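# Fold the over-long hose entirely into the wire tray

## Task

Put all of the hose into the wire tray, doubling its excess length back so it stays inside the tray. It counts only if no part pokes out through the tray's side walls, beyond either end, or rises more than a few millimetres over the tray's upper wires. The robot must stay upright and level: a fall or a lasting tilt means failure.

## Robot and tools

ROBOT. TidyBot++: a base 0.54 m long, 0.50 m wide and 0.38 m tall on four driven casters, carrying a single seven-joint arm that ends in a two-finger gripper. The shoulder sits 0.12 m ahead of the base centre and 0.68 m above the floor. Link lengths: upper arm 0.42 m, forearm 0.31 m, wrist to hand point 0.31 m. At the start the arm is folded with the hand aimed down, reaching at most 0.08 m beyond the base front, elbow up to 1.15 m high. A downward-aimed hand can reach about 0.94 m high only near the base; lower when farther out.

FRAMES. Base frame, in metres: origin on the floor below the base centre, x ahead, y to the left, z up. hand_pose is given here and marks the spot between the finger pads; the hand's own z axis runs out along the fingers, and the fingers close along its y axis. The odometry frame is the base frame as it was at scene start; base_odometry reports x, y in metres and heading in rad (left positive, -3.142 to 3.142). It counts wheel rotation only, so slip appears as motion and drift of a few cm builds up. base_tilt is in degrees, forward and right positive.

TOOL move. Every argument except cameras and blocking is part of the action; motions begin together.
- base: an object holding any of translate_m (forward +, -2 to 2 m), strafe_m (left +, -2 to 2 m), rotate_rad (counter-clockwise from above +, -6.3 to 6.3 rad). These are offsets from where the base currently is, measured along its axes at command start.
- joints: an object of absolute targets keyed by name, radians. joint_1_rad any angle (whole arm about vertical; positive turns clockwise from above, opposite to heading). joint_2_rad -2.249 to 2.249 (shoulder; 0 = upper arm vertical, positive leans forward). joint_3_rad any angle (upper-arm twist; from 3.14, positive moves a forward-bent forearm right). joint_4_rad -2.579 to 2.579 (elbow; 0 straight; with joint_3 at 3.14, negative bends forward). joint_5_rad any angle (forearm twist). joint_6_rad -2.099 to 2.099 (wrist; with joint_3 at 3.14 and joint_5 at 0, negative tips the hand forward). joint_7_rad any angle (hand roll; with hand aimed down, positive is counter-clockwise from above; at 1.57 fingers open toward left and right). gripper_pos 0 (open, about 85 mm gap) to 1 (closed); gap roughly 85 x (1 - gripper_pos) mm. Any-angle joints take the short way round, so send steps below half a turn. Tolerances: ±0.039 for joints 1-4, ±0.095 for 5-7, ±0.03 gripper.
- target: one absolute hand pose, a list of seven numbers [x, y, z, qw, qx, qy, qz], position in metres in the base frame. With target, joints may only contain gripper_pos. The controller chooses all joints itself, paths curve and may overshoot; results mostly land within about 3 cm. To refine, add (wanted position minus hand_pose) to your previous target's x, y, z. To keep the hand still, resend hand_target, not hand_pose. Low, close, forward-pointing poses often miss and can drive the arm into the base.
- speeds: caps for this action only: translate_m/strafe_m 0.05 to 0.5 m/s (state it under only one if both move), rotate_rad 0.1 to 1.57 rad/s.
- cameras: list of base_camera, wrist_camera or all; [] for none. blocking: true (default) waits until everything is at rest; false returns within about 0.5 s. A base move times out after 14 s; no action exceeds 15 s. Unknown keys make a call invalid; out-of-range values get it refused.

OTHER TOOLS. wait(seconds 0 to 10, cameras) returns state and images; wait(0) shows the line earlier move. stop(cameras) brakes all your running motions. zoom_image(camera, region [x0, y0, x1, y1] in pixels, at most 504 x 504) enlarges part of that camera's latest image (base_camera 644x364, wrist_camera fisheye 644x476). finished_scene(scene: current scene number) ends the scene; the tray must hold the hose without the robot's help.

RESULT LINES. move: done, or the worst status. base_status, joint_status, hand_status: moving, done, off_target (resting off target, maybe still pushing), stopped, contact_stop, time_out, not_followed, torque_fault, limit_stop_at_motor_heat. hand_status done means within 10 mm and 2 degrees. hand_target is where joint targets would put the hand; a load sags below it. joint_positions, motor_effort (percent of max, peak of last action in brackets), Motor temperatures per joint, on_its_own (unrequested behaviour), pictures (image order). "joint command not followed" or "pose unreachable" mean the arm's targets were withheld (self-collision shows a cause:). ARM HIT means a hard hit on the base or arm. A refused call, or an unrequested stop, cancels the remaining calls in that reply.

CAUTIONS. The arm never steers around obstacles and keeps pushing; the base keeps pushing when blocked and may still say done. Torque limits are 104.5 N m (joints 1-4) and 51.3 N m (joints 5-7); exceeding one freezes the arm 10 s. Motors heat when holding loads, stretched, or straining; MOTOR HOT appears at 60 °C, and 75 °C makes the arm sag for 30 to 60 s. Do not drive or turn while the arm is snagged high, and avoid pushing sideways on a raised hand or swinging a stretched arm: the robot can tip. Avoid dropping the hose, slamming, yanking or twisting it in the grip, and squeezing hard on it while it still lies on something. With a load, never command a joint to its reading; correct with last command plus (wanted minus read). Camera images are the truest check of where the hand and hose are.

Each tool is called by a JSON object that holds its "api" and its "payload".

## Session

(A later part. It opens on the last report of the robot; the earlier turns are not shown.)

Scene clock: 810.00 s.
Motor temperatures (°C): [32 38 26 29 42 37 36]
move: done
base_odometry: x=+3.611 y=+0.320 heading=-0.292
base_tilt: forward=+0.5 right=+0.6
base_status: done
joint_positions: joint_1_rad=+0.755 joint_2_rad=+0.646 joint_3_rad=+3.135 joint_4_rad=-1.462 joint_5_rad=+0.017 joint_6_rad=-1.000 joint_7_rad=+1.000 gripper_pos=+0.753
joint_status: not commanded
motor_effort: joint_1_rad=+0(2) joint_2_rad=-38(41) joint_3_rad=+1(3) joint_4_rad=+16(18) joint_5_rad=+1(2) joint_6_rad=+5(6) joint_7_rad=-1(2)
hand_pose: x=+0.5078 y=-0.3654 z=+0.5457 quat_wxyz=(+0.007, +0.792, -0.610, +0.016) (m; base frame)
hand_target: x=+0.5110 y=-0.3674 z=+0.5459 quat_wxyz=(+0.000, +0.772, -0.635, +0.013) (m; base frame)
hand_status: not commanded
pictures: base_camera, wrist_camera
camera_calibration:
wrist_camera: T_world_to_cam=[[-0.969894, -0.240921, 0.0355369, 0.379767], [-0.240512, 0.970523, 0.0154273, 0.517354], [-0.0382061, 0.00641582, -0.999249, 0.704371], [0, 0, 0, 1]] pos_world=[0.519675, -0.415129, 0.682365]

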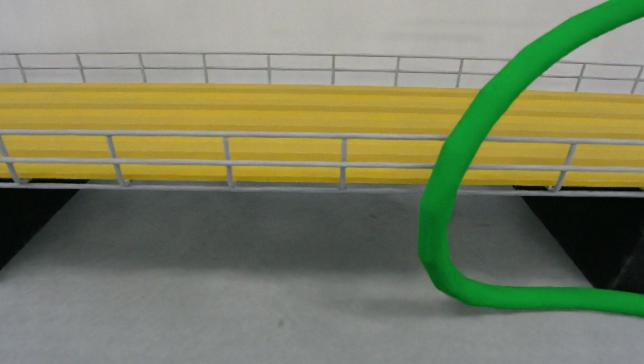

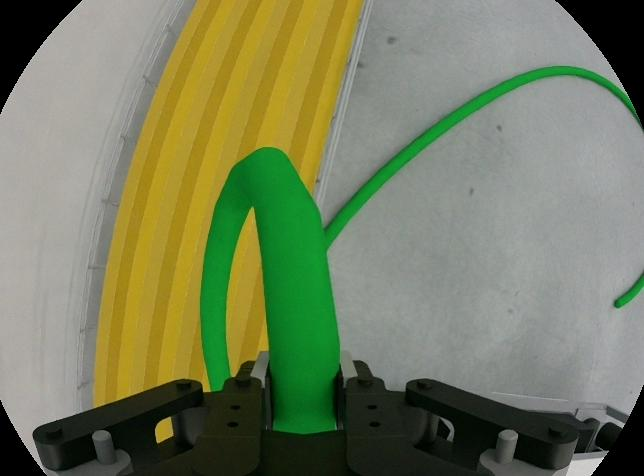

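{"api": "move", "payload": {"base": {"translate_m": 0.11, "strafe_m": 0.58}, "speeds": {"strafe_m": 0.25}}}

Scene clock: 845.40 s.
Motor temperatures (°C): [32 38 26 29 42 37 36]
move: done
base_odometry: x=+3.884 y=+0.844 heading=-0.292
base_tilt: forward=+0.5 right=+0.6
base_status: done
joint_positions: joint_1_rad=+0.750 joint_2_rad=+0.629 joint_3_rad=+3.135 joint_4_rad=-1.451 joint_5_rad=+0.017 joint_6_rad=-1.000 joint_7_rad=+0.993 gripper_pos=+0.753
joint_status: not commanded
motor_effort: joint_1_rad=+2(4) joint_2_rad=-37(40) joint_3_rad=+1(4) joint_4_rad=+16(16) joint_5_rad=+2(2) joint_6_rad=+5(5) joint_7_rad=+1(1)
hand_pose: x=+0.5149 y=-0.3687 z=+0.5579 quat_wxyz=(+0.008, +0.791, -0.611, +0.030) (m; base frame)
hand_target: x=+0.5110 y=-0.3674 z=+0.5459 quat_wxyz=(+0.000, +0.772, -0.635, +0.013) (m; base frame)
hand_status: not commanded
pictures: base_camera, wrist_camera
camera_calibration:
wrist_camera: T_world_to_cam=[[-0.971144, -0.237666, 0.0198721, 0.395967], [-0.237859, 0.971267, -0.00794322, 0.534017], [-0.0174133, -0.0124408, -0.999771, 0.699575], [0, 0, 0, 1]] pos_world=[0.523743, -0.415862, 0.695788]

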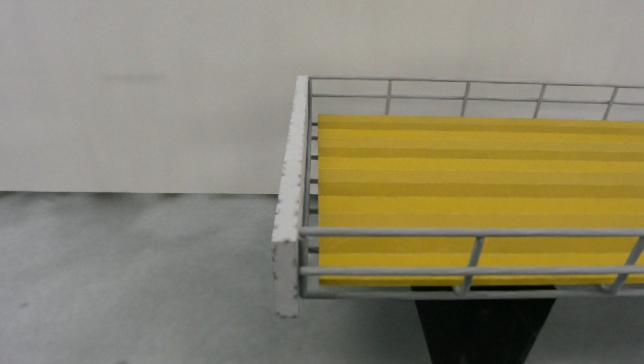

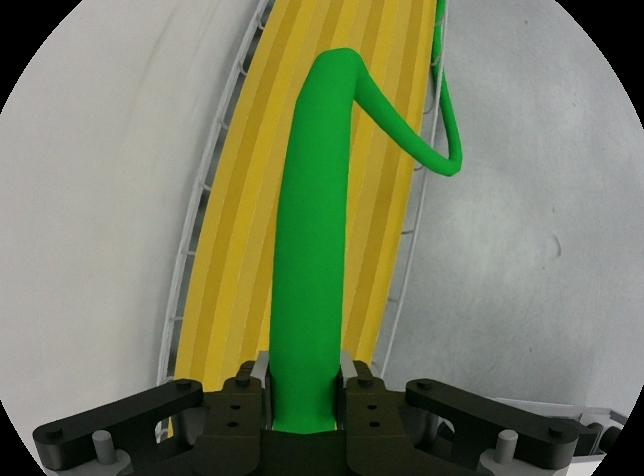

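{"api": "move", "payload": {"base": {"strafe_m": 0.17}, "speeds": {"strafe_m": 0.2}, "joints": {"joint_1_rad": 0.506, "joint_2_rad": 0.897, "joint_3_rad": 3.14, "joint_4_rad": -1.1275, "joint_5_rad": 0, "joint_6_rad": -1.09, "joint_7_rad": 0.474, "gripper_pos": 0.85}}}

Scene clock: 866.97 s.
Motor temperatures (°C): [32 38 26 29 42 37 36]
move: off_target
base_odometry: x=+3.933 y=+1.007 heading=-0.292
base_tilt: forward=+0.5 right=+0.5
base_status: done
joint_positions: joint_1_rad=+0.516 joint_2_rad=+0.894 joint_3_rad=+3.135 joint_4_rad=-1.160 joint_5_rad=+0.017 joint_6_rad=-1.051 joint_7_rad=+0.514 gripper_pos=+0.753
joint_status: gripper_pos off_target (ended at +0.753, target +0.850); the others done
motor_effort: joint_1_rad=-2(4) joint_2_rad=-49(52) joint_3_rad=-1(2) joint_4_rad=+17(19) joint_5_rad=+1(2) joint_6_rad=+3(6) joint_7_rad=+1(3)
hand_pose: x=+0.6566 y=-0.3047 z=+0.4883 quat_wxyz=(+0.000, +0.710, -0.704, +0.019) (m; base frame)
hand_target: x=+0.6622 y=-0.2985 z=+0.4954 quat_wxyz=(-0.005, +0.696, -0.718, +0.013) (m; base frame)
hand_status: not commanded
pictures: base_camera, wrist_camera
camera_calibration:
wrist_camera: T_world_to_cam=[[-0.999835, 0.00577706, 0.0172239, 0.644459], [0.00616065, 0.999732, 0.0223015, 0.338632], [-0.0170905, 0.0224039, -0.999603, 0.643494], [0, 0, 0, 1]] pos_world=[0.653264, -0.356681, 0.624586]

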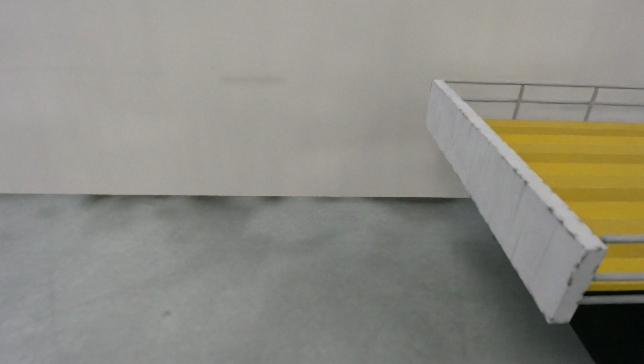

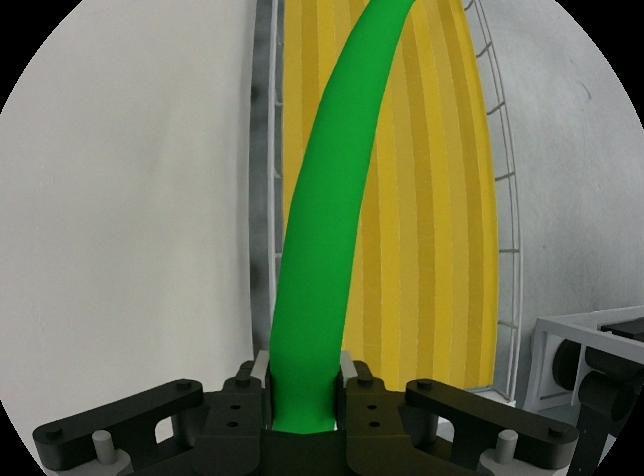

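{"api": "move", "payload": {"joints": {"joint_1_rad": 0.511, "joint_2_rad": 1.2795, "joint_3_rad": 3.14, "joint_4_rad": -1.1557, "joint_5_rad": 0, "joint_6_rad": -0.69, "joint_7_rad": 0.48, "gripper_pos": 0.85}, "cameras": ["wrist_camera"]}}

Scene clock: 885.17 s.
Motor temperatures (°C): [32 38 26 29 42 37 36]
move: off_target
base_odometry: x=+3.933 y=+1.007 heading=-0.292
base_tilt: forward=+0.6 right=+0.6
base_status: not commanded
joint_positions: joint_1_rad=+0.509 joint_2_rad=+1.265 joint_3_rad=+3.135 joint_4_rad=-1.158 joint_5_rad=+0.017 joint_6_rad=-0.751 joint_7_rad=+0.512 gripper_pos=+0.753
joint_status: gripper_pos off_target (ended at +0.753, target +0.850); the others done
motor_effort: joint_1_rad=+1(3) joint_2_rad=-49(54) joint_3_rad=+3(4) joint_4_rad=+12(17) joint_5_rad=+2(3) joint_6_rad=+2(4) joint_7_rad=+1(2)
hand_pose: x=+0.6421 y=-0.2900 z=+0.2606 quat_wxyz=(+0.007, +0.713, -0.701, -0.015) (m; base frame)
hand_target: x=+0.6541 y=-0.2974 z=+0.2523 quat_wxyz=(-0.003, +0.696, -0.718, +0.008) (m; base frame)
hand_status: not commanded
pictures: wrist_camera
camera_calibration:
wrist_camera: T_world_to_cam=[[-0.997129, -0.00360227, 0.07563, 0.614115], [0.000911674, 0.998224, 0.0595654, 0.322404], [-0.0757102, 0.0594634, -0.995355, 0.462662], [0, 0, 0, 1]] pos_world=[0.647087, -0.347131, 0.394863]

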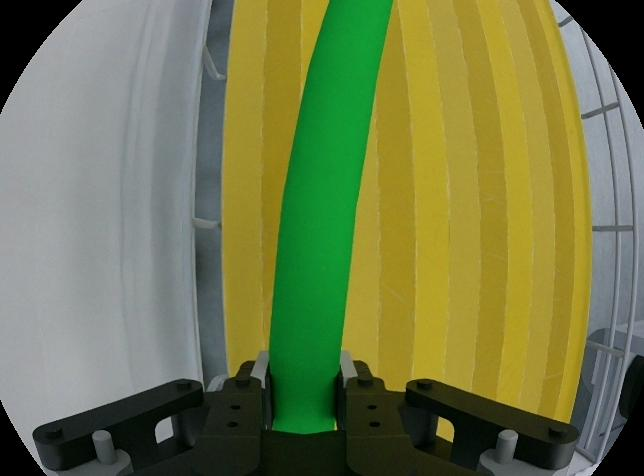

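{"api": "move", "payload": {"joints": {"joint_1_rad": 0.515, "joint_2_rad": 1.424, "joint_3_rad": 3.14, "joint_4_rad": -1.061, "joint_5_rad": 0, "joint_6_rad": -0.60, "joint_7_rad": 0.48, "gripper_pos": 0.85}, "cameras": ["wrist_camera"]}}

Scene clock: 901.63 s.
Motor temperatures (°C): [32 38 26 29 42 37 36]
move: off_target
base_odometry: x=+3.933 y=+1.007 heading=-0.292
base_tilt: forward=+0.6 right=+0.6
base_status: not commanded
joint_positions: joint_1_rad=+0.509 joint_2_rad=+1.394 joint_3_rad=+3.135 joint_4_rad=-1.086 joint_5_rad=+0.017 joint_6_rad=-0.660 joint_7_rad=+0.512 gripper_pos=+0.753
joint_status: gripper_pos off_target (ended at +0.753, target +0.850); the others done
motor_effort: joint_1_rad=+1(3) joint_2_rad=-48(52) joint_3_rad=+3(4) joint_4_rad=+12(13) joint_5_rad=+2(3) joint_6_rad=+3(4) joint_7_rad=+1(2)
hand_pose: x=+0.6506 y=-0.2943 z=+0.1965 quat_wxyz=(+0.002, +0.713, -0.701, +0.001) (m; base frame)
hand_target: x=+0.6647 y=-0.3062 z=+0.1836 quat_wxyz=(-0.009, +0.694, -0.719, +0.027) (m; base frame)
hand_status: not commanded
pictures: wrist_camera
camera_calibration:
wrist_camera: T_world_to_cam=[[-0.998953, -0.00269003, 0.0456669, 0.63481], [-0.000658395, 0.999012, 0.0444451, 0.334723], [-0.0457414, 0.0443685, -0.997968, 0.376297], [0, 0, 0, 1]] pos_world=[0.651578, -0.34938, 0.331665]

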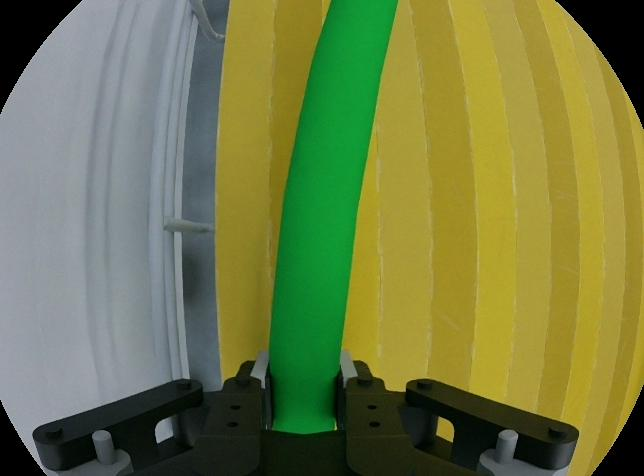

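{"api": "move", "payload": {"joints": {"joint_1_rad": 0.523, "joint_2_rad": 1.4306, "joint_3_rad": 3.14, "joint_4_rad": -1.0893, "joint_5_rad": 0, "joint_6_rad": -0.5737, "joint_7_rad": 0.49, "gripper_pos": 0.85}, "cameras": ["wrist_camera"]}}

{"api": "move", "payload": {"joints": {"gripper_pos": 0.45}, "cameras": ["wrist_camera"]}}

Scene clock: 915.07 s.
Motor temperatures (°C): [32 39 26 29 42 37 36]
move: off_target
base_odometry: x=+3.933 y=+1.007 heading=-0.292
base_tilt: forward=+0.6 right=+0.6
base_status: not commanded
joint_positions: joint_1_rad=+0.509 joint_2_rad=+1.395 joint_3_rad=+3.135 joint_4_rad=-1.093 joint_5_rad=+0.017 joint_6_rad=-0.642 joint_7_rad=+0.512 gripper_pos=+0.753
joint_status: gripper_pos off_target (ended at +0.753, target +0.850); the others done
motor_effort: joint_1_rad=+2(3) joint_2_rad=-47(48) joint_3_rad=+3(3) joint_4_rad=+12(13) joint_5_rad=+2(3) joint_6_rad=+4(5) joint_7_rad=+1(2)
hand_pose: x=+0.6518 y=-0.2952 z=+0.1945 quat_wxyz=(+0.000, +0.713, -0.701, +0.006) (m; base frame)
hand_target: x=+0.6526 y=-0.3050 z=+0.1741 quat_wxyz=(-0.007, +0.695, -0.718, +0.023) (m; base frame)
hand_status: not commanded
pictures: wrist_camera
camera_calibration:
wrist_camera: T_world_to_cam=[[-0.999331, -0.00210227, 0.0365008, 0.638236], [-0.000655439, 0.999215, 0.039605, 0.336695], [-0.0365554, 0.0395546, -0.998549, 0.367126], [0, 0, 0, 1]] pos_world=[0.65145, -0.349611, 0.329962]

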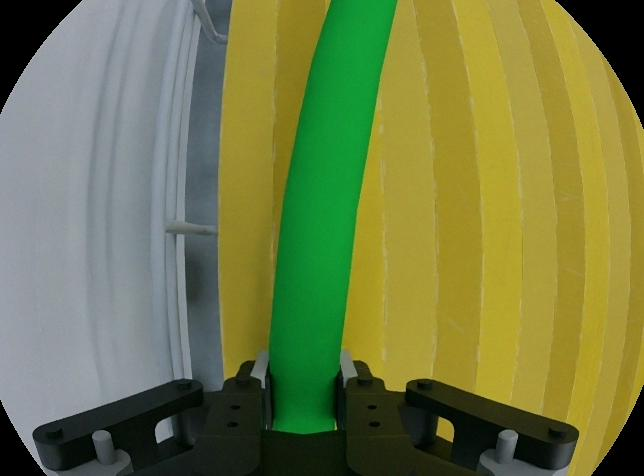

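Scene clock: 915.83 s.
Motor temperatures (°C): [32 39 26 29 42 37 36]
move: done
base_odometry: x=+3.933 y=+1.007 heading=-0.292
base_tilt: forward=+0.5 right=+0.6
base_status: not commanded
joint_positions: joint_1_rad=+0.521 joint_2_rad=+1.395 joint_3_rad=+3.136 joint_4_rad=-1.111 joint_5_rad=+0.017 joint_6_rad=-0.644 joint_7_rad=+0.512 gripper_pos=+0.450
joint_status: all done
motor_effort: joint_1_rad=-2(5) joint_2_rad=-45(49) joint_3_rad=-1(3) joint_4_rad=+16(20) joint_5_rad=-1(2) joint_6_rad=+9(13) joint_7_rad=+0(1)
hand_pose: x=+0.6386 y=-0.2971 z=+0.1914 quat_wxyz=(+0.003, +0.709, -0.705, -0.003) (m; base frame)
hand_target: x=+0.6526 y=-0.3050 z=+0.1741 quat_wxyz=(-0.007, +0.695, -0.718, +0.023) (m; base frame)
hand_status: not commanded
pictures: wrist_camera
camera_calibration:
wrist_camera: T_world_to_cam=[[-0.998484, 0.00966935, 0.0541891, 0.624785], [0.0122713, 0.998777, 0.0478913, 0.328667], [-0.0536598, 0.0484837, -0.997382, 0.376909], [0, 0, 0, 1]] pos_world=[0.64003, -0.35258, 0.326325]

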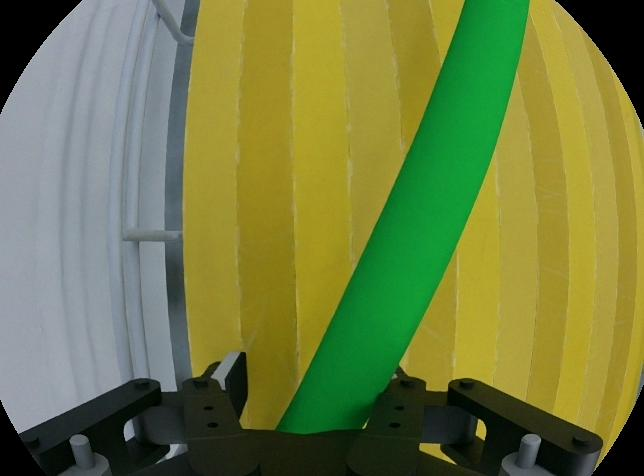

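{"api": "move", "payload": {"base": {"strafe_m": 0.09}, "speeds": {"strafe_m": 0.1}, "cameras": ["wrist_camera"]}}

Scene clock: 922.73 s.
Motor temperatures (°C): [32 39 26 29 42 37 36]
move: done
base_odometry: x=+3.959 y=+1.093 heading=-0.292
base_tilt: forward=+0.5 right=+0.6
base_status: done
joint_positions: joint_1_rad=+0.539 joint_2_rad=+1.394 joint_3_rad=+3.144 joint_4_rad=-1.104 joint_5_rad=+0.017 joint_6_rad=-0.619 joint_7_rad=+0.512 gripper_pos=+0.450
joint_status: not commanded
motor_effort: joint_1_rad=-3(7) joint_2_rad=-44(48) joint_3_rad=-2(5) joint_4_rad=+11(15) joint_5_rad=+0(2) joint_6_rad=+3(8) joint_7_rad=+0(1)
hand_pose: x=+0.6410 y=-0.3157 z=+0.1929 quat_wxyz=(+0.003, +0.702, -0.712, +0.013) (m; base frame)
hand_target: x=+0.6526 y=-0.3050 z=+0.1741 quat_wxyz=(-0.007, +0.695, -0.718, +0.023) (m; base frame)
hand_status: not commanded
pictures: wrist_camera
camera_calibration:
wrist_camera: T_world_to_cam=[[-0.999121, 0.0291772, 0.0301046, 0.638525], [0.0299732, 0.999204, 0.0263406, 0.340165], [-0.0293121, 0.0272198, -0.9992, 0.357476], [0, 0, 0, 1]] pos_world=[0.638247, -0.368255, 0.329007]

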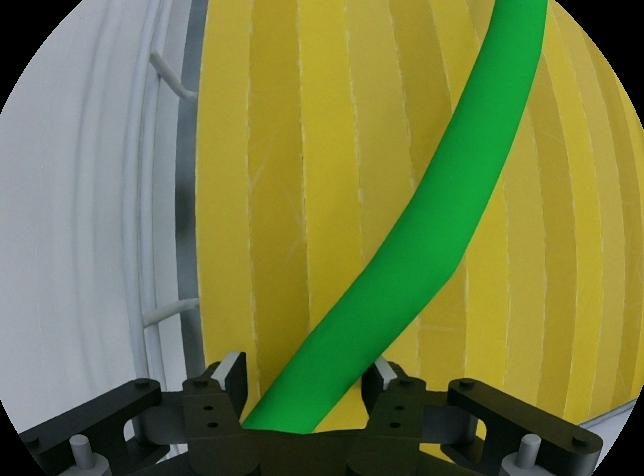

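{"api": "move", "payload": {"joints": {"joint_1_rad": 0.523, "joint_2_rad": 1.275, "joint_3_rad": 3.14, "joint_4_rad": -1.165, "joint_5_rad": 0, "joint_6_rad": -0.65, "joint_7_rad": 0.49, "gripper_pos": 0.36}, "cameras": ["wrist_camera"]}}

Scene clock: 930.40 s.
Motor temperatures (°C): [32 39 26 29 42 37 36]
move: done
base_odometry: x=+3.959 y=+1.093 heading=-0.292
base_tilt: forward=+0.5 right=+0.6
base_status: not commanded
joint_positions: joint_1_rad=+0.532 joint_2_rad=+1.252 joint_3_rad=+3.144 joint_4_rad=-1.149 joint_5_rad=+0.017 joint_6_rad=-0.630 joint_7_rad=+0.512 gripper_pos=+0.360
joint_status: all done
motor_effort: joint_1_rad=+0(5) joint_2_rad=-48(54) joint_3_rad=+0(4) joint_4_rad=+11(15) joint_5_rad=+0(2) joint_6_rad=+2(5) joint_7_rad=+1(2)
hand_pose: x=+0.6742 y=-0.3302 z=+0.2723 quat_wxyz=(-0.008, +0.703, -0.709, +0.055) (m; base frame)
hand_target: x=+0.6585 y=-0.3084 z=+0.2535 quat_wxyz=(-0.008, +0.695, -0.718, +0.025) (m; base frame)
hand_status: not commanded
pictures: wrist_camera
camera_calibration:
wrist_camera: T_world_to_cam=[[-0.998719, 0.0219164, -0.0455965, 0.687619], [0.0226692, 0.999614, -0.0160588, 0.368155], [0.045227, -0.0170719, -0.998831, 0.373248], [0, 0, 0, 1]] pos_world=[0.661512, -0.376711, 0.410076]

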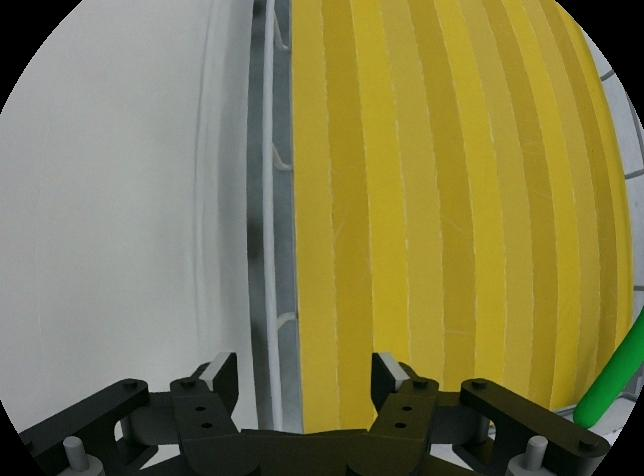

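{"api": "move", "payload": {"joints": {"joint_1_rad": 0.7, "joint_2_rad": 0.35, "joint_3_rad": 3.14, "joint_4_rad": -1.5, "joint_5_rad": 0, "joint_6_rad": -1.15, "joint_7_rad": 2.27, "gripper_pos": 0.3}}}

Scene clock: 944.20 s.
Motor temperatures (°C): [32 39 26 29 42 37 36]
move: done
base_odometry: x=+3.959 y=+1.093 heading=-0.292
base_tilt: forward=+0.6 right=+0.6
base_status: not commanded
joint_positions: joint_1_rad=+0.684 joint_2_rad=+0.336 joint_3_rad=+3.144 joint_4_rad=-1.471 joint_5_rad=+0.017 joint_6_rad=-1.096 joint_7_rad=+2.224 gripper_pos=+0.300
joint_status: all done
motor_effort: joint_1_rad=+0(3) joint_2_rad=-31(52) joint_3_rad=+0(2) joint_4_rad=+17(18) joint_5_rad=+0(2) joint_6_rad=+3(3) joint_7_rad=+0(2)
hand_pose: x=+0.5175 y=-0.3310 z=+0.7029 quat_wxyz=(+0.080, +0.993, -0.014, +0.088) (m; base frame)
hand_target: x=+0.4954 y=-0.3143 z=+0.6822 quat_wxyz=(+0.045, +0.997, +0.000, +0.054) (m; base frame)
hand_status: not commanded
pictures: base_camera, wrist_camera
camera_calibration:
wrist_camera: T_world_to_cam=[[-0.0637839, -0.978129, 0.197979, -0.435254], [-0.990441, 0.0377326, -0.132675, 0.667312], [0.122303, -0.204549, -0.971186, 0.689], [0, 0, 0, 1]] pos_world=[0.548905, -0.30998, 0.843853]

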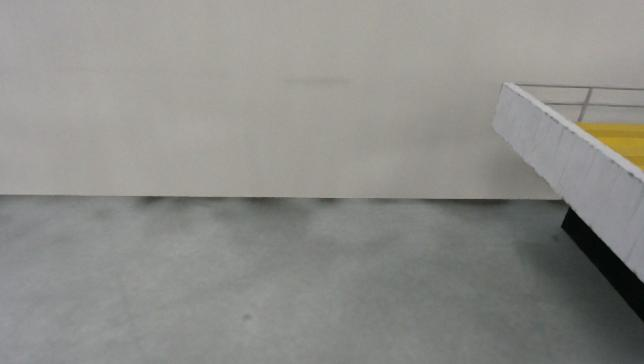

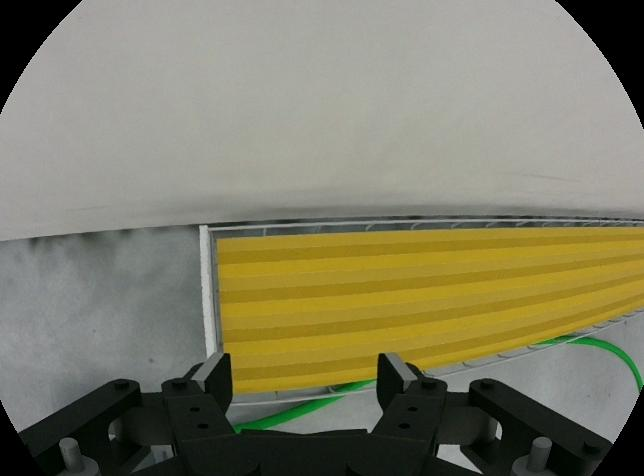

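{"api": "move", "payload": {"joints": {"joint_1_rad": 1.5, "joint_2_rad": 0.3, "joint_3_rad": 3.14, "joint_4_rad": -1.4, "joint_5_rad": 0, "joint_6_rad": -1.1, "joint_7_rad": 3.07, "gripper_pos": 0.3}, "cameras": ["wrist_camera"]}}

Scene clock: 957.33 s.
Motor temperatures (°C): [32 39 26 29 42 37 36]
move: done
base_odometry: x=+3.959 y=+1.093 heading=-0.292
base_tilt: forward=+0.5 right=+0.6
base_status: not commanded
joint_positions: joint_1_rad=+1.489 joint_2_rad=+0.297 joint_3_rad=+3.144 joint_4_rad=-1.418 joint_5_rad=+0.017 joint_6_rad=-1.097 joint_7_rad=+3.024 gripper_pos=+0.300
joint_status: all done
motor_effort: joint_1_rad=+0(3) joint_2_rad=-31(33) joint_3_rad=+0(3) joint_4_rad=+18(19) joint_5_rad=+0(2) joint_6_rad=+3(4) joint_7_rad=+1(2)
hand_pose: x=+0.1584 y=-0.5338 z=+0.7445 quat_wxyz=(+0.164, +0.986, -0.016, +0.008) (m; base frame)
hand_target: x=+0.1594 y=-0.5388 z=+0.7500 quat_wxyz=(+0.169, +0.985, +0.000, +0.012) (m; base frame)
hand_status: not commanded
pictures: wrist_camera
camera_calibration:
wrist_camera: T_world_to_cam=[[-0.0490979, -0.929526, 0.365474, -0.7658], [-0.997977, 0.0604534, 0.0196853, 0.224652], [-0.0403921, -0.363768, -0.930613, 0.642421], [0, 0, 0, 1]] pos_world=[0.212547, -0.491719, 0.873304]

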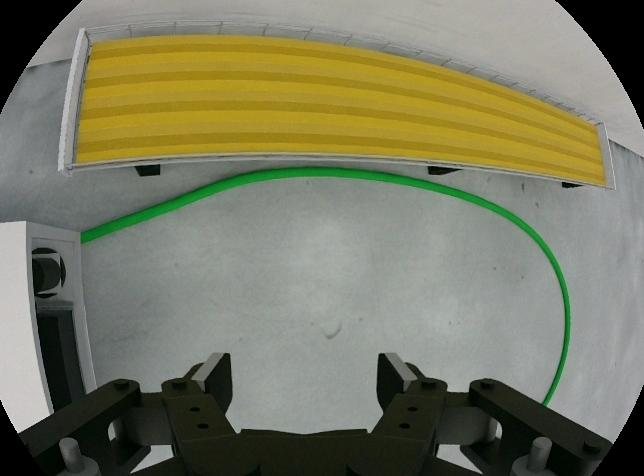

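{"api": "move", "payload": {"joints": {"joint_1_rad": 0.6, "joint_2_rad": 0.3, "joint_3_rad": 3.14, "joint_4_rad": -1.4, "joint_5_rad": 0.0, "joint_6_rad": -1.1, "joint_7_rad": 2.17}}}

Scene clock: 988.10 s.
Motor temperatures (°C): [32 38 26 29 42 37 36]
move: done
base_odometry: x=+3.959 y=+1.093 heading=-0.292
base_tilt: forward=+0.5 right=+0.6
base_status: not commanded
joint_positions: joint_1_rad=+0.611 joint_2_rad=+0.297 joint_3_rad=+3.144 joint_4_rad=-1.416 joint_5_rad=+0.017 joint_6_rad=-1.097 joint_7_rad=+2.216 gripper_pos=+0.300
joint_status: all done
motor_effort: joint_1_rad=-1(5) joint_2_rad=-31(32) joint_3_rad=+1(4) joint_4_rad=+18(20) joint_5_rad=+0(2) joint_6_rad=+3(4) joint_7_rad=+1(2)
hand_pose: x=+0.5552 y=-0.3109 z=+0.7451 quat_wxyz=(+0.104, +0.986, +0.018, +0.128) (m; base frame)
hand_target: x=+0.5662 y=-0.3033 z=+0.7500 quat_wxyz=(+0.096, +0.985, +0.000, +0.141) (m; base frame)
hand_status: not commanded
pictures: base_camera, wrist_camera
camera_calibration:
wrist_camera: T_world_to_cam=[[-0.0160383, -0.96862, 0.248026, -0.482438], [-0.977673, -0.036788, -0.206888, 0.73452], [0.209521, -0.245807, -0.946404, 0.649784], [0, 0, 0, 1]] pos_world=[0.574239, -0.280556, 0.886578]

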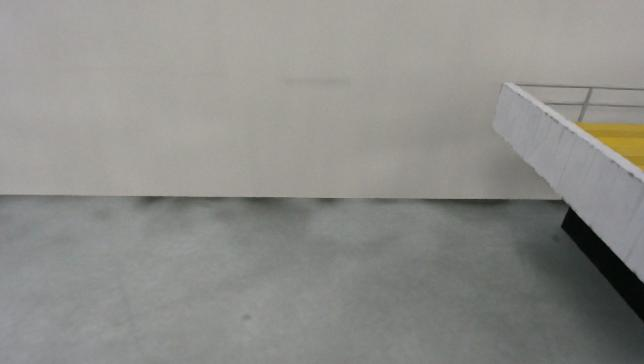

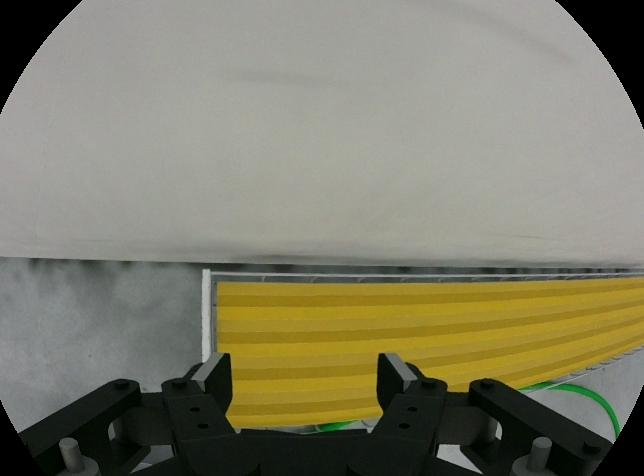

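{"api": "move", "payload": {"joints": {"joint_1_rad": 1.2, "joint_2_rad": 0.3, "joint_3_rad": 3.14, "joint_4_rad": -1.4, "joint_5_rad": 0.0, "joint_6_rad": -1.1, "joint_7_rad": 2.77}, "cameras": ["wrist_camera"]}}

{"api": "zoom_image", "payload": {"camera": "wrist_camera", "region": [0, 150, 400, 476]}}

Scene clock: 995.87 s.
Motor temperatures (°C): [32 38 26 29 42 37 36]
move: done
base_odometry: x=+3.959 y=+1.093 heading=-0.292
base_tilt: forward=+0.5 right=+0.6
base_status: not commanded
joint_positions: joint_1_rad=+1.188 joint_2_rad=+0.297 joint_3_rad=+3.144 joint_4_rad=-1.416 joint_5_rad=+0.017 joint_6_rad=-1.097 joint_7_rad=+2.724 gripper_pos=+0.300
joint_status: all done
motor_effort: joint_1_rad=+0(3) joint_2_rad=-31(32) joint_3_rad=+0(3) joint_4_rad=+18(19) joint_5_rad=+0(2) joint_6_rad=+3(4) joint_7_rad=+1(2)
hand_pose: x=+0.3148 y=-0.4987 z=+0.7451 quat_wxyz=(+0.155, +0.986, -0.016, +0.056) (m; base frame)
hand_target: x=+0.3168 y=-0.5029 z=+0.7500 quat_wxyz=(+0.158, +0.985, +0.000, +0.062) (m; base frame)
hand_status: not commanded
pictures: wrist_camera
camera_calibration:
wrist_camera: T_world_to_cam=[[-0.0677843, -0.936192, 0.344891, -0.707861], [-0.996177, 0.0444131, -0.0752294, 0.440744], [0.0551115, -0.348671, -0.935623, 0.643332], [0, 0, 0, 1]] pos_world=[0.355622, -0.457958, 0.879208]

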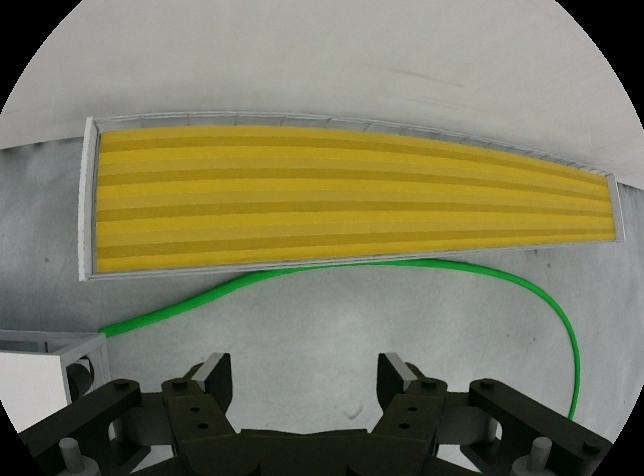

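Scaled by 1.260.

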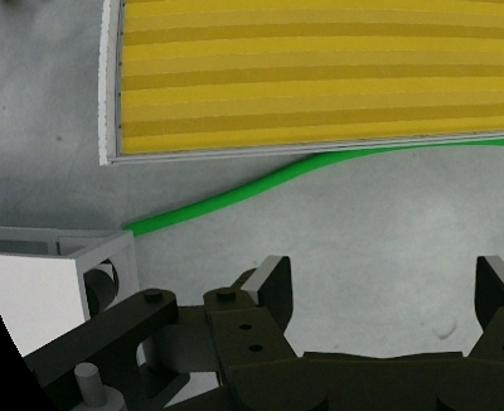

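{"api": "move", "payload": {"joints": {"joint_1_rad": 0.3, "joint_2_rad": 0.3, "joint_3_rad": 3.14, "joint_4_rad": -1.4, "joint_5_rad": 0.0, "joint_6_rad": -1.4, "joint_7_rad": 5.01}, "cameras": ["wrist_camera"]}}

Scene clock: 1010.70 s.
Motor temperatures (°C): [32 38 26 29 42 37 36]
move: done
base_odometry: x=+3.959 y=+1.093 heading=-0.292
base_tilt: forward=+0.5 right=+0.6
base_status: not commanded
joint_positions: joint_1_rad=+0.311 joint_2_rad=+0.297 joint_3_rad=+3.144 joint_4_rad=-1.416 joint_5_rad=+0.017 joint_6_rad=-1.347 joint_7_rad=+4.963 gripper_pos=+0.300
joint_status: all done
motor_effort: joint_1_rad=+0(3) joint_2_rad=-29(32) joint_3_rad=+1(2) joint_4_rad=+16(19) joint_5_rad=+0(2) joint_6_rad=+1(4) joint_7_rad=+0(2)
hand_pose: x=+0.5552 y=-0.1451 z=+0.7292 quat_wxyz=(+0.037, +0.030, +0.999, -0.020) (m; base frame)
hand_target: x=+0.5485 y=-0.1308 z=+0.7323 quat_wxyz=(+0.020, +0.000, +1.000, -0.006) (m; base frame)
hand_status: not commanded
pictures: wrist_camera
camera_calibration:
wrist_camera: T_world_to_cam=[[0.0716074, 0.997393, 0.00894903, 0.0930395], [0.98976, -0.0721644, 0.123157, -0.600794], [0.123482, 0.0000384356, -0.992347, 0.792492], [0, 0, 0, 1]] pos_world=[0.490122, -0.136183, 0.859586]

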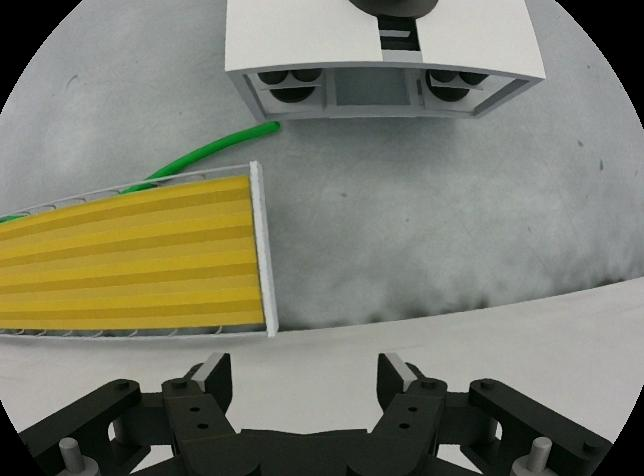

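{"api": "move", "payload": {"base": {"translate_m": -0.12}, "joints": {"joint_1_rad": 0.75, "joint_2_rad": 0.3, "joint_3_rad": 3.14, "joint_4_rad": -1.4, "joint_5_rad": 0.0, "joint_6_rad": -1.1, "joint_7_rad": 2.32}, "cameras": []}}

{"api": "move", "payload": {"base": {"strafe_m": -1.0}, "cameras": ["wrist_camera", "base_camera"]}}

Scene clock: 1103.20 s.
Motor temperatures (°C): [32 37 26 29 42 37 36]
move: done
base_odometry: x=+3.844 y=+1.128 heading=-0.292
base_tilt: forward=+0.5 right=+0.5
base_status: done
joint_positions: joint_1_rad=+0.741 joint_2_rad=+0.285 joint_3_rad=+3.144 joint_4_rad=-1.414 joint_5_rad=+0.017 joint_6_rad=-1.150 joint_7_rad=+2.366 gripper_pos=+0.300
joint_status: all done
motor_effort: joint_1_rad=+0(3) joint_2_rad=-30(32) joint_3_rad=+1(2) joint_4_rad=+18(18) joint_5_rad=+0(1) joint_6_rad=+3(3) joint_7_rad=+0(2)
hand_pose: x=+0.4994 y=-0.3542 z=+0.7471 quat_wxyz=(+0.107, +0.989, +0.028, +0.099) (m; base frame)
hand_target: x=+0.5158 y=-0.3667 z=+0.7500 quat_wxyz=(+0.116, +0.985, +0.000, +0.125) (m; base frame)
hand_status: not commanded
pictures: none
No camera images: "cameras" was empty.

Scene clock: 1106.47 s.
Motor temperatures (°C): [32 37 26 29 42 37 36]
move: done
base_odometry: x=+3.556 y=+0.170 heading=-0.293
base_tilt: forward=+0.5 right=+0.6
base_status: done
joint_positions: joint_1_rad=+0.744 joint_2_rad=+0.286 joint_3_rad=+3.144 joint_4_rad=-1.414 joint_5_rad=+0.017 joint_6_rad=-1.146 joint_7_rad=+2.364 gripper_pos=+0.300
joint_status: not commanded
motor_effort: joint_1_rad=+0(2) joint_2_rad=-31(32) joint_3_rad=+1(2) joint_4_rad=+18(18) joint_5_rad=+0(1) joint_6_rad=+3(4) joint_7_rad=+0(1)
hand_pose: x=+0.4991 y=-0.3562 z=+0.7472 quat_wxyz=(+0.108, +0.989, +0.026, +0.100) (m; base frame)
hand_target: x=+0.5158 y=-0.3667 z=+0.7500 quat_wxyz=(+0.116, +0.985, +0.000, +0.125) (m; base frame)
hand_status: not commanded
pictures: base_camera, wrist_camera
camera_calibration:
wrist_camera: T_world_to_cam=[[0.00556889, -0.965779, 0.259308, -0.545922], [-0.987832, -0.0456178, -0.148686, 0.636894], [0.155427, -0.255325, -0.954281, 0.68185], [0, 0, 0, 1]] pos_world=[0.526207, -0.324093, 0.886936]

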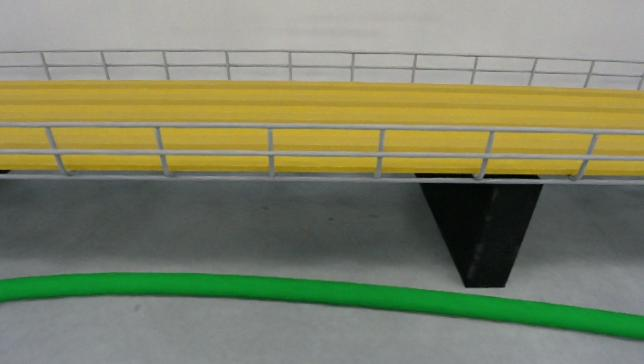

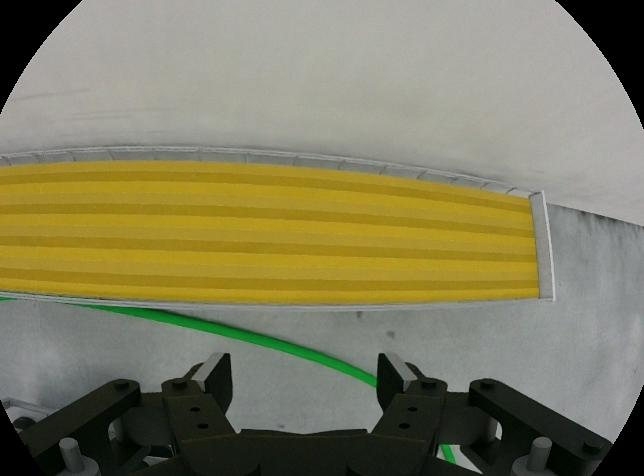

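{"api": "move", "payload": {"base": {"translate_m": 0.09, "strafe_m": -0.16}, "speeds": {"translate_m": 0.3}, "joints": {"joint_1_rad": 1.092, "joint_2_rad": 0.75, "joint_3_rad": 3.14, "joint_4_rad": -1.75, "joint_5_rad": 0.0, "joint_6_rad": -0.6, "joint_7_rad": 0.661, "gripper_pos": 0.35}, "cameras": ["wrist_camera"]}}

Scene clock: 1139.60 s.
Motor temperatures (°C): [32 37 26 29 42 37 36]
move: done
base_odometry: x=+3.596 y=-0.009 heading=-0.293
base_tilt: forward=+0.5 right=+0.6
base_status: done
joint_positions: joint_1_rad=+1.084 joint_2_rad=+0.734 joint_3_rad=+3.144 joint_4_rad=-1.730 joint_5_rad=+0.017 joint_6_rad=-0.652 joint_7_rad=+0.708 gripper_pos=+0.350
joint_status: all done
motor_effort: joint_1_rad=+0(3) joint_2_rad=-38(40) joint_3_rad=+1(2) joint_4_rad=+10(19) joint_5_rad=+0(1) joint_6_rad=+1(4) joint_7_rad=+0(1)
hand_pose: x=+0.3441 y=-0.4318 z=+0.4380 quat_wxyz=(+0.007, +0.567, -0.823, +0.012) (m; base frame)
hand_target: x=+0.3457 y=-0.4320 z=+0.4268 quat_wxyz=(+0.001, +0.540, -0.841, +0.021) (m; base frame)
hand_status: not commanded
pictures: wrist_camera
camera_calibration:
wrist_camera: T_world_to_cam=[[-0.928258, 0.370437, 0.0333777, 0.459359], [0.371263, 0.928239, 0.0231671, 0.311855], [-0.0224006, 0.0338969, -0.999174, 0.597345], [0, 0, 0, 1]] pos_world=[0.324004, -0.479888, 0.574295]

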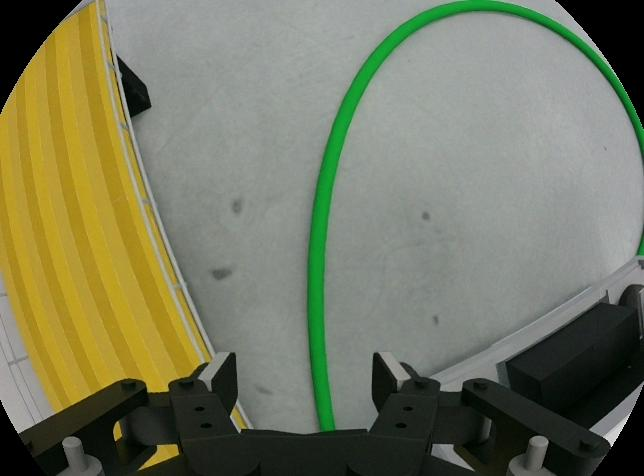

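{"api": "zoom_image", "payload": {"camera": "wrist_camera", "region": [60, 150, 400, 470]}}

Scaled by 1.482.

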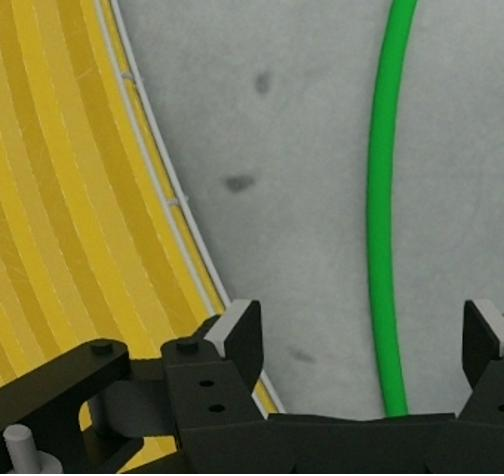

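{"api": "move", "payload": {"base": {"rotate_rad": 0.028}, "cameras": ["base_camera", "wrist_camera"]}}

Scene clock: 1185.53 s.
Motor temperatures (°C): [32 37 26 29 41 37 36]
move: done
base_odometry: x=+3.596 y=-0.009 heading=-0.265
base_tilt: forward=+0.5 right=+0.6
base_status: done
joint_positions: joint_1_rad=+1.086 joint_2_rad=+0.734 joint_3_rad=+3.144 joint_4_rad=-1.730 joint_5_rad=+0.017 joint_6_rad=-0.651 joint_7_rad=+0.705 gripper_pos=+0.350
joint_status: not commanded
motor_effort: joint_1_rad=+0(3) joint_2_rad=-37(38) joint_3_rad=+0(2) joint_4_rad=+11(11) joint_5_rad=+0(1) joint_6_rad=+1(1) joint_7_rad=+0(1)
hand_pose: x=+0.3433 y=-0.4327 z=+0.4380 quat_wxyz=(+0.007, +0.565, -0.825, +0.013) (m; base frame)
hand_target: x=+0.3457 y=-0.4320 z=+0.4268 quat_wxyz=(+0.001, +0.540, -0.841, +0.021) (m; base frame)
hand_status: not commanded
pictures: base_camera, wrist_camera
camera_calibration:
wrist_camera: T_world_to_cam=[[-0.926349, 0.375306, 0.0319711, 0.461092], [0.376064, 0.926327, 0.0222303, 0.310937], [-0.0212726, 0.0326162, -0.999242, 0.596451], [0, 0, 0, 1]] pos_world=[0.322888, -0.480534, 0.574345]

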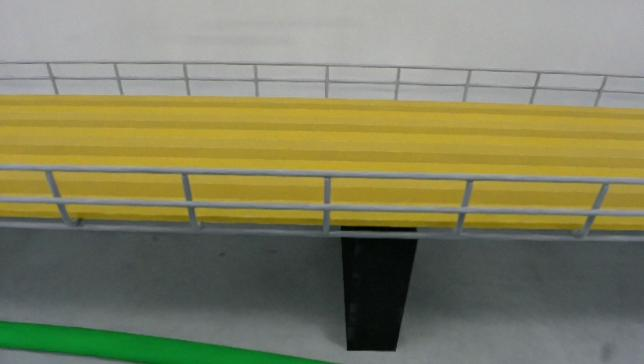

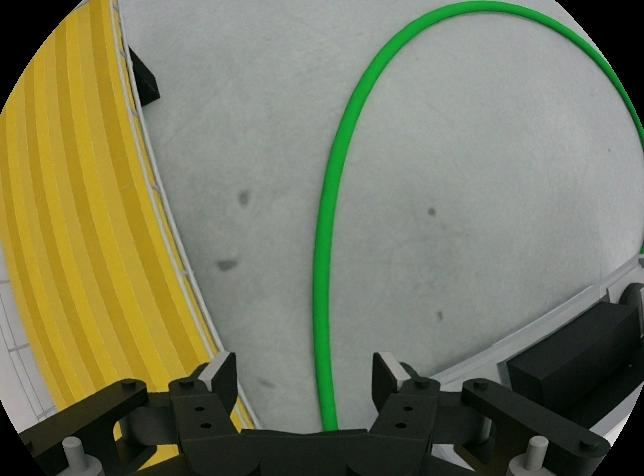

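{"api": "move", "payload": {"joints": {"joint_1_rad": 1.106, "joint_2_rad": 1.383, "joint_3_rad": 3.14, "joint_4_rad": -1.56, "joint_5_rad": 0.0, "joint_6_rad": -0.15, "joint_7_rad": 0.675, "gripper_pos": 0.35}, "cameras": ["wrist_camera"]}}

Scene clock: 1208.20 s.
Motor temperatures (°C): [32 37 26 29 41 37 36]
move: done
base_odometry: x=+3.596 y=-0.009 heading=-0.265
base_tilt: forward=+0.6 right=+0.6
base_status: not commanded
joint_positions: joint_1_rad=+1.090 joint_2_rad=+1.362 joint_3_rad=+3.144 joint_4_rad=-1.582 joint_5_rad=+0.017 joint_6_rad=-0.205 joint_7_rad=+0.705 gripper_pos=+0.350
joint_status: all done
motor_effort: joint_1_rad=-1(2) joint_2_rad=-41(44) joint_3_rad=+0(2) joint_4_rad=+3(11) joint_5_rad=+0(2) joint_6_rad=+0(2) joint_7_rad=+0(2)
hand_pose: x=+0.3361 y=-0.4185 z=+0.1497 quat_wxyz=(+0.002, +0.566, -0.825, -0.003) (m; base frame)
hand_target: x=+0.3410 y=-0.4374 z=+0.1413 quat_wxyz=(+0.002, +0.539, -0.842, +0.024) (m; base frame)
hand_status: not commanded
pictures: wrist_camera
camera_calibration:
wrist_camera: T_world_to_cam=[[-0.926177, 0.373301, 0.053318, 0.454231], [0.375786, 0.925449, 0.048259, 0.302782], [-0.0313279, 0.0647325, -0.997411, 0.324319], [0, 0, 0, 1]] pos_world=[0.317077, -0.470768, 0.284649]

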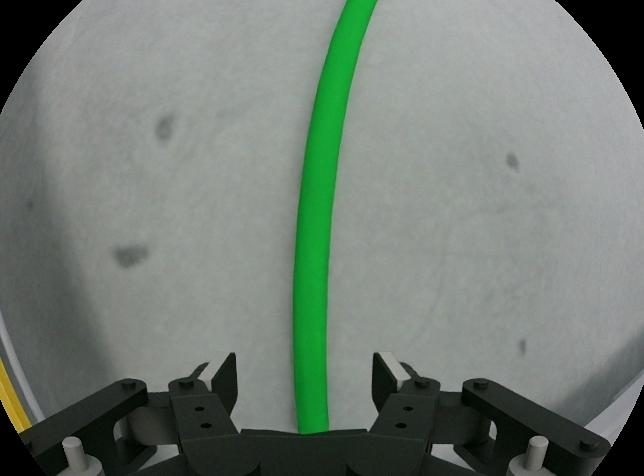

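{"api": "move", "payload": {"joints": {"joint_1_rad": 1.106, "joint_2_rad": 1.668, "joint_3_rad": 3.14, "joint_4_rad": -1.299, "joint_5_rad": 0.0, "joint_6_rad": -0.126, "joint_7_rad": 0.675, "gripper_pos": 0.35}, "cameras": ["wrist_camera"]}}

Scene clock: 1214.93 s.
Motor temperatures (°C): [32 37 26 29 41 37 36]
move: done
base_odometry: x=+3.596 y=-0.009 heading=-0.265
base_tilt: forward=+0.6 right=+0.6
base_status: not commanded
joint_positions: joint_1_rad=+1.090 joint_2_rad=+1.651 joint_3_rad=+3.144 joint_4_rad=-1.320 joint_5_rad=+0.017 joint_6_rad=-0.176 joint_7_rad=+0.705 gripper_pos=+0.350
joint_status: all done
motor_effort: joint_1_rad=-1(2) joint_2_rad=-41(44) joint_3_rad=+0(2) joint_4_rad=+3(4) joint_5_rad=+0(1) joint_6_rad=+0(1) joint_7_rad=+0(1)
hand_pose: x=+0.3362 y=-0.4183 z=+0.0271 quat_wxyz=(+0.002, +0.566, -0.825, -0.003) (m; base frame)
hand_target: x=+0.3401 y=-0.4356 z=+0.0205 quat_wxyz=(+0.002, +0.539, -0.842, +0.024) (m; base frame)
hand_status: not commanded
pictures: wrist_camera
camera_calibration:
wrist_camera: T_world_to_cam=[[-0.92649, 0.372679, 0.0522158, 0.460562], [0.375082, 0.925755, 0.0478752, 0.308823], [-0.030497, 0.0639411, -0.997488, 0.201407], [0, 0, 0, 1]] pos_world=[0.317015, -0.470415, 0.162067]

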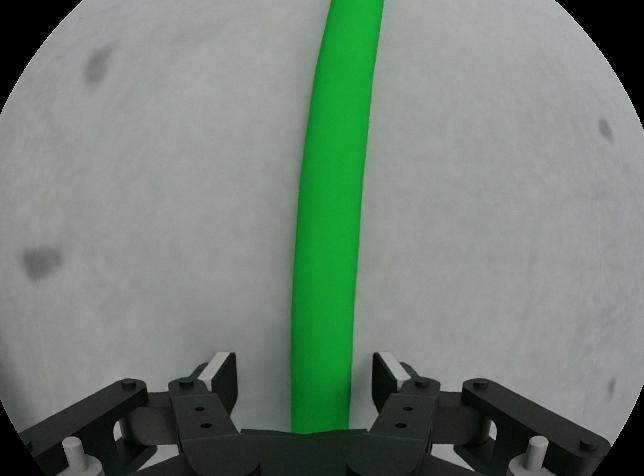

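{"api": "move", "payload": {"joints": {"gripper_pos": 0.85}, "cameras": []}}

Scene clock: 1219.37 s.
Motor temperatures (°C): [32 37 26 29 41 37 36]
move: off_target
base_odometry: x=+3.596 y=-0.009 heading=-0.265
base_tilt: forward=+0.5 right=+0.6
base_status: not commanded
joint_positions: joint_1_rad=+1.092 joint_2_rad=+1.650 joint_3_rad=+3.144 joint_4_rad=-1.321 joint_5_rad=+0.017 joint_6_rad=-0.175 joint_7_rad=+0.705 gripper_pos=+0.768
joint_status: gripper_pos off_target (ended at +0.768, target +0.850)
motor_effort: joint_1_rad=+0(1) joint_2_rad=-41(44) joint_3_rad=+2(3) joint_4_rad=+6(9) joint_5_rad=+0(1) joint_6_rad=+4(6) joint_7_rad=+1(1)
hand_pose: x=+0.3354 y=-0.4187 z=+0.0275 quat_wxyz=(+0.002, +0.565, -0.825, -0.003) (m; base frame)
hand_target: x=+0.3401 y=-0.4356 z=+0.0205 quat_wxyz=(+0.002, +0.539, -0.842, +0.024) (m; base frame)
hand_status: not commanded
pictures: none
No camera images: "cameras" was empty.

{"api": "move", "payload": {"joints": {"joint_1_rad": 1.151, "joint_2_rad": 1.141, "joint_3_rad": 3.14, "joint_4_rad": -1.745, "joint_5_rad": 0.0, "joint_6_rad": -0.23, "joint_7_rad": 0.72}, "cameras": ["base_camera"]}}

{"api": "move", "payload": {"joints": {"joint_1_rad": 1.213, "joint_2_rad": 0.685, "joint_3_rad": 3.14, "joint_4_rad": -1.816, "joint_5_rad": 0.0, "joint_6_rad": -0.622, "joint_7_rad": 0.782}}}

Scene clock: 1235.83 s.
Motor temperatures (°C): [32 38 26 29 41 37 36]
move: done
base_odometry: x=+3.596 y=-0.009 heading=-0.265
base_tilt: forward=+0.6 right=+0.6
base_status: not commanded
joint_positions: joint_1_rad=+1.138 joint_2_rad=+1.145 joint_3_rad=+3.144 joint_4_rad=-1.723 joint_5_rad=+0.017 joint_6_rad=-0.180 joint_7_rad=+0.705 gripper_pos=+0.768
joint_status: all done
motor_effort: joint_1_rad=-1(2) joint_2_rad=-43(49) joint_3_rad=+0(2) joint_4_rad=+5(8) joint_5_rad=+1(2) joint_6_rad=+1(5) joint_7_rad=+1(2)
hand_pose: x=+0.3269 y=-0.4521 z=+0.2432 quat_wxyz=(+0.009, +0.545, -0.837, +0.046) (m; base frame)
hand_target: x=+0.3126 y=-0.4282 z=+0.2418 quat_wxyz=(+0.001, +0.540, -0.842, +0.013) (m; base frame)
hand_status: not commanded
pictures: base_camera

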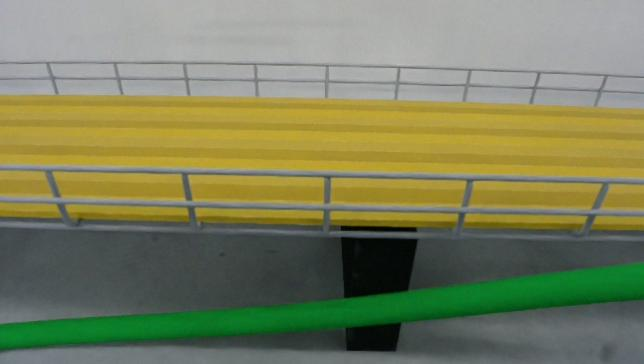

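Scene clock: 1237.47 s.
Motor temperatures (°C): [32 38 26 29 41 37 36]
move: done
base_odometry: x=+3.596 y=-0.009 heading=-0.265
base_tilt: forward=+0.5 right=+0.6
base_status: not commanded
joint_positions: joint_1_rad=+1.199 joint_2_rad=+0.691 joint_3_rad=+3.144 joint_4_rad=-1.797 joint_5_rad=+0.017 joint_6_rad=-0.563 joint_7_rad=+0.734 gripper_pos=+0.768
joint_status: all done
motor_effort: joint_1_rad=-1(2) joint_2_rad=-39(47) joint_3_rad=+0(1) joint_4_rad=+11(13) joint_5_rad=+1(2) joint_6_rad=+1(3) joint_7_rad=+1(2)
hand_pose: x=+0.2939 y=-0.4551 z=+0.4466 quat_wxyz=(+0.014, +0.530, -0.847, +0.044) (m; base frame)
hand_target: x=+0.2821 y=-0.4300 z=+0.4444 quat_wxyz=(+0.001, +0.540, -0.842, +0.009) (m; base frame)
hand_status: not commanded
pictures: base_camera, wrist_camera
camera_calibration:
wrist_camera: T_world_to_cam=[[-0.892321, 0.451119, -0.0159617, 0.469343], [0.451371, 0.892113, -0.019961, 0.331242], [0.00523484, -0.0250163, -0.999673, 0.570861], [0, 0, 0, 1]] pos_world=[0.266304, -0.492954, 0.584778]

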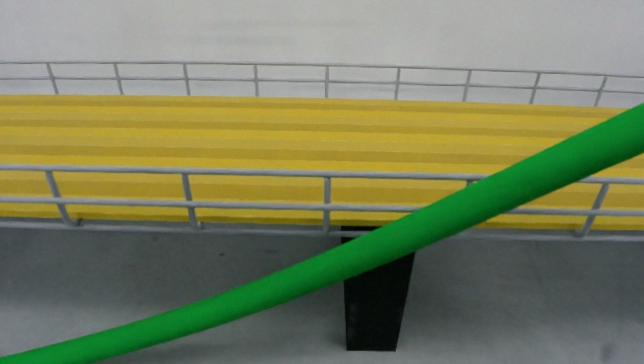

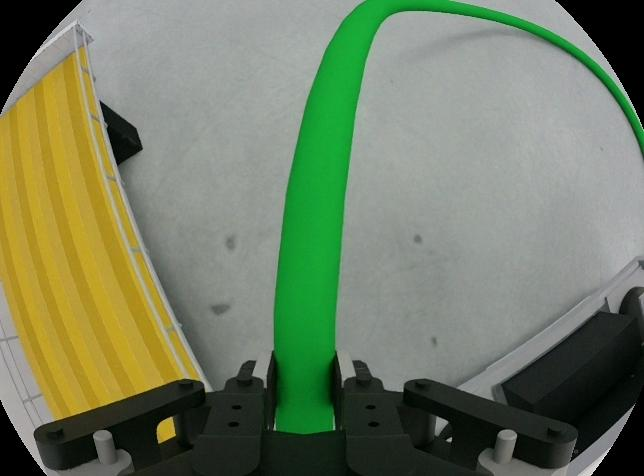

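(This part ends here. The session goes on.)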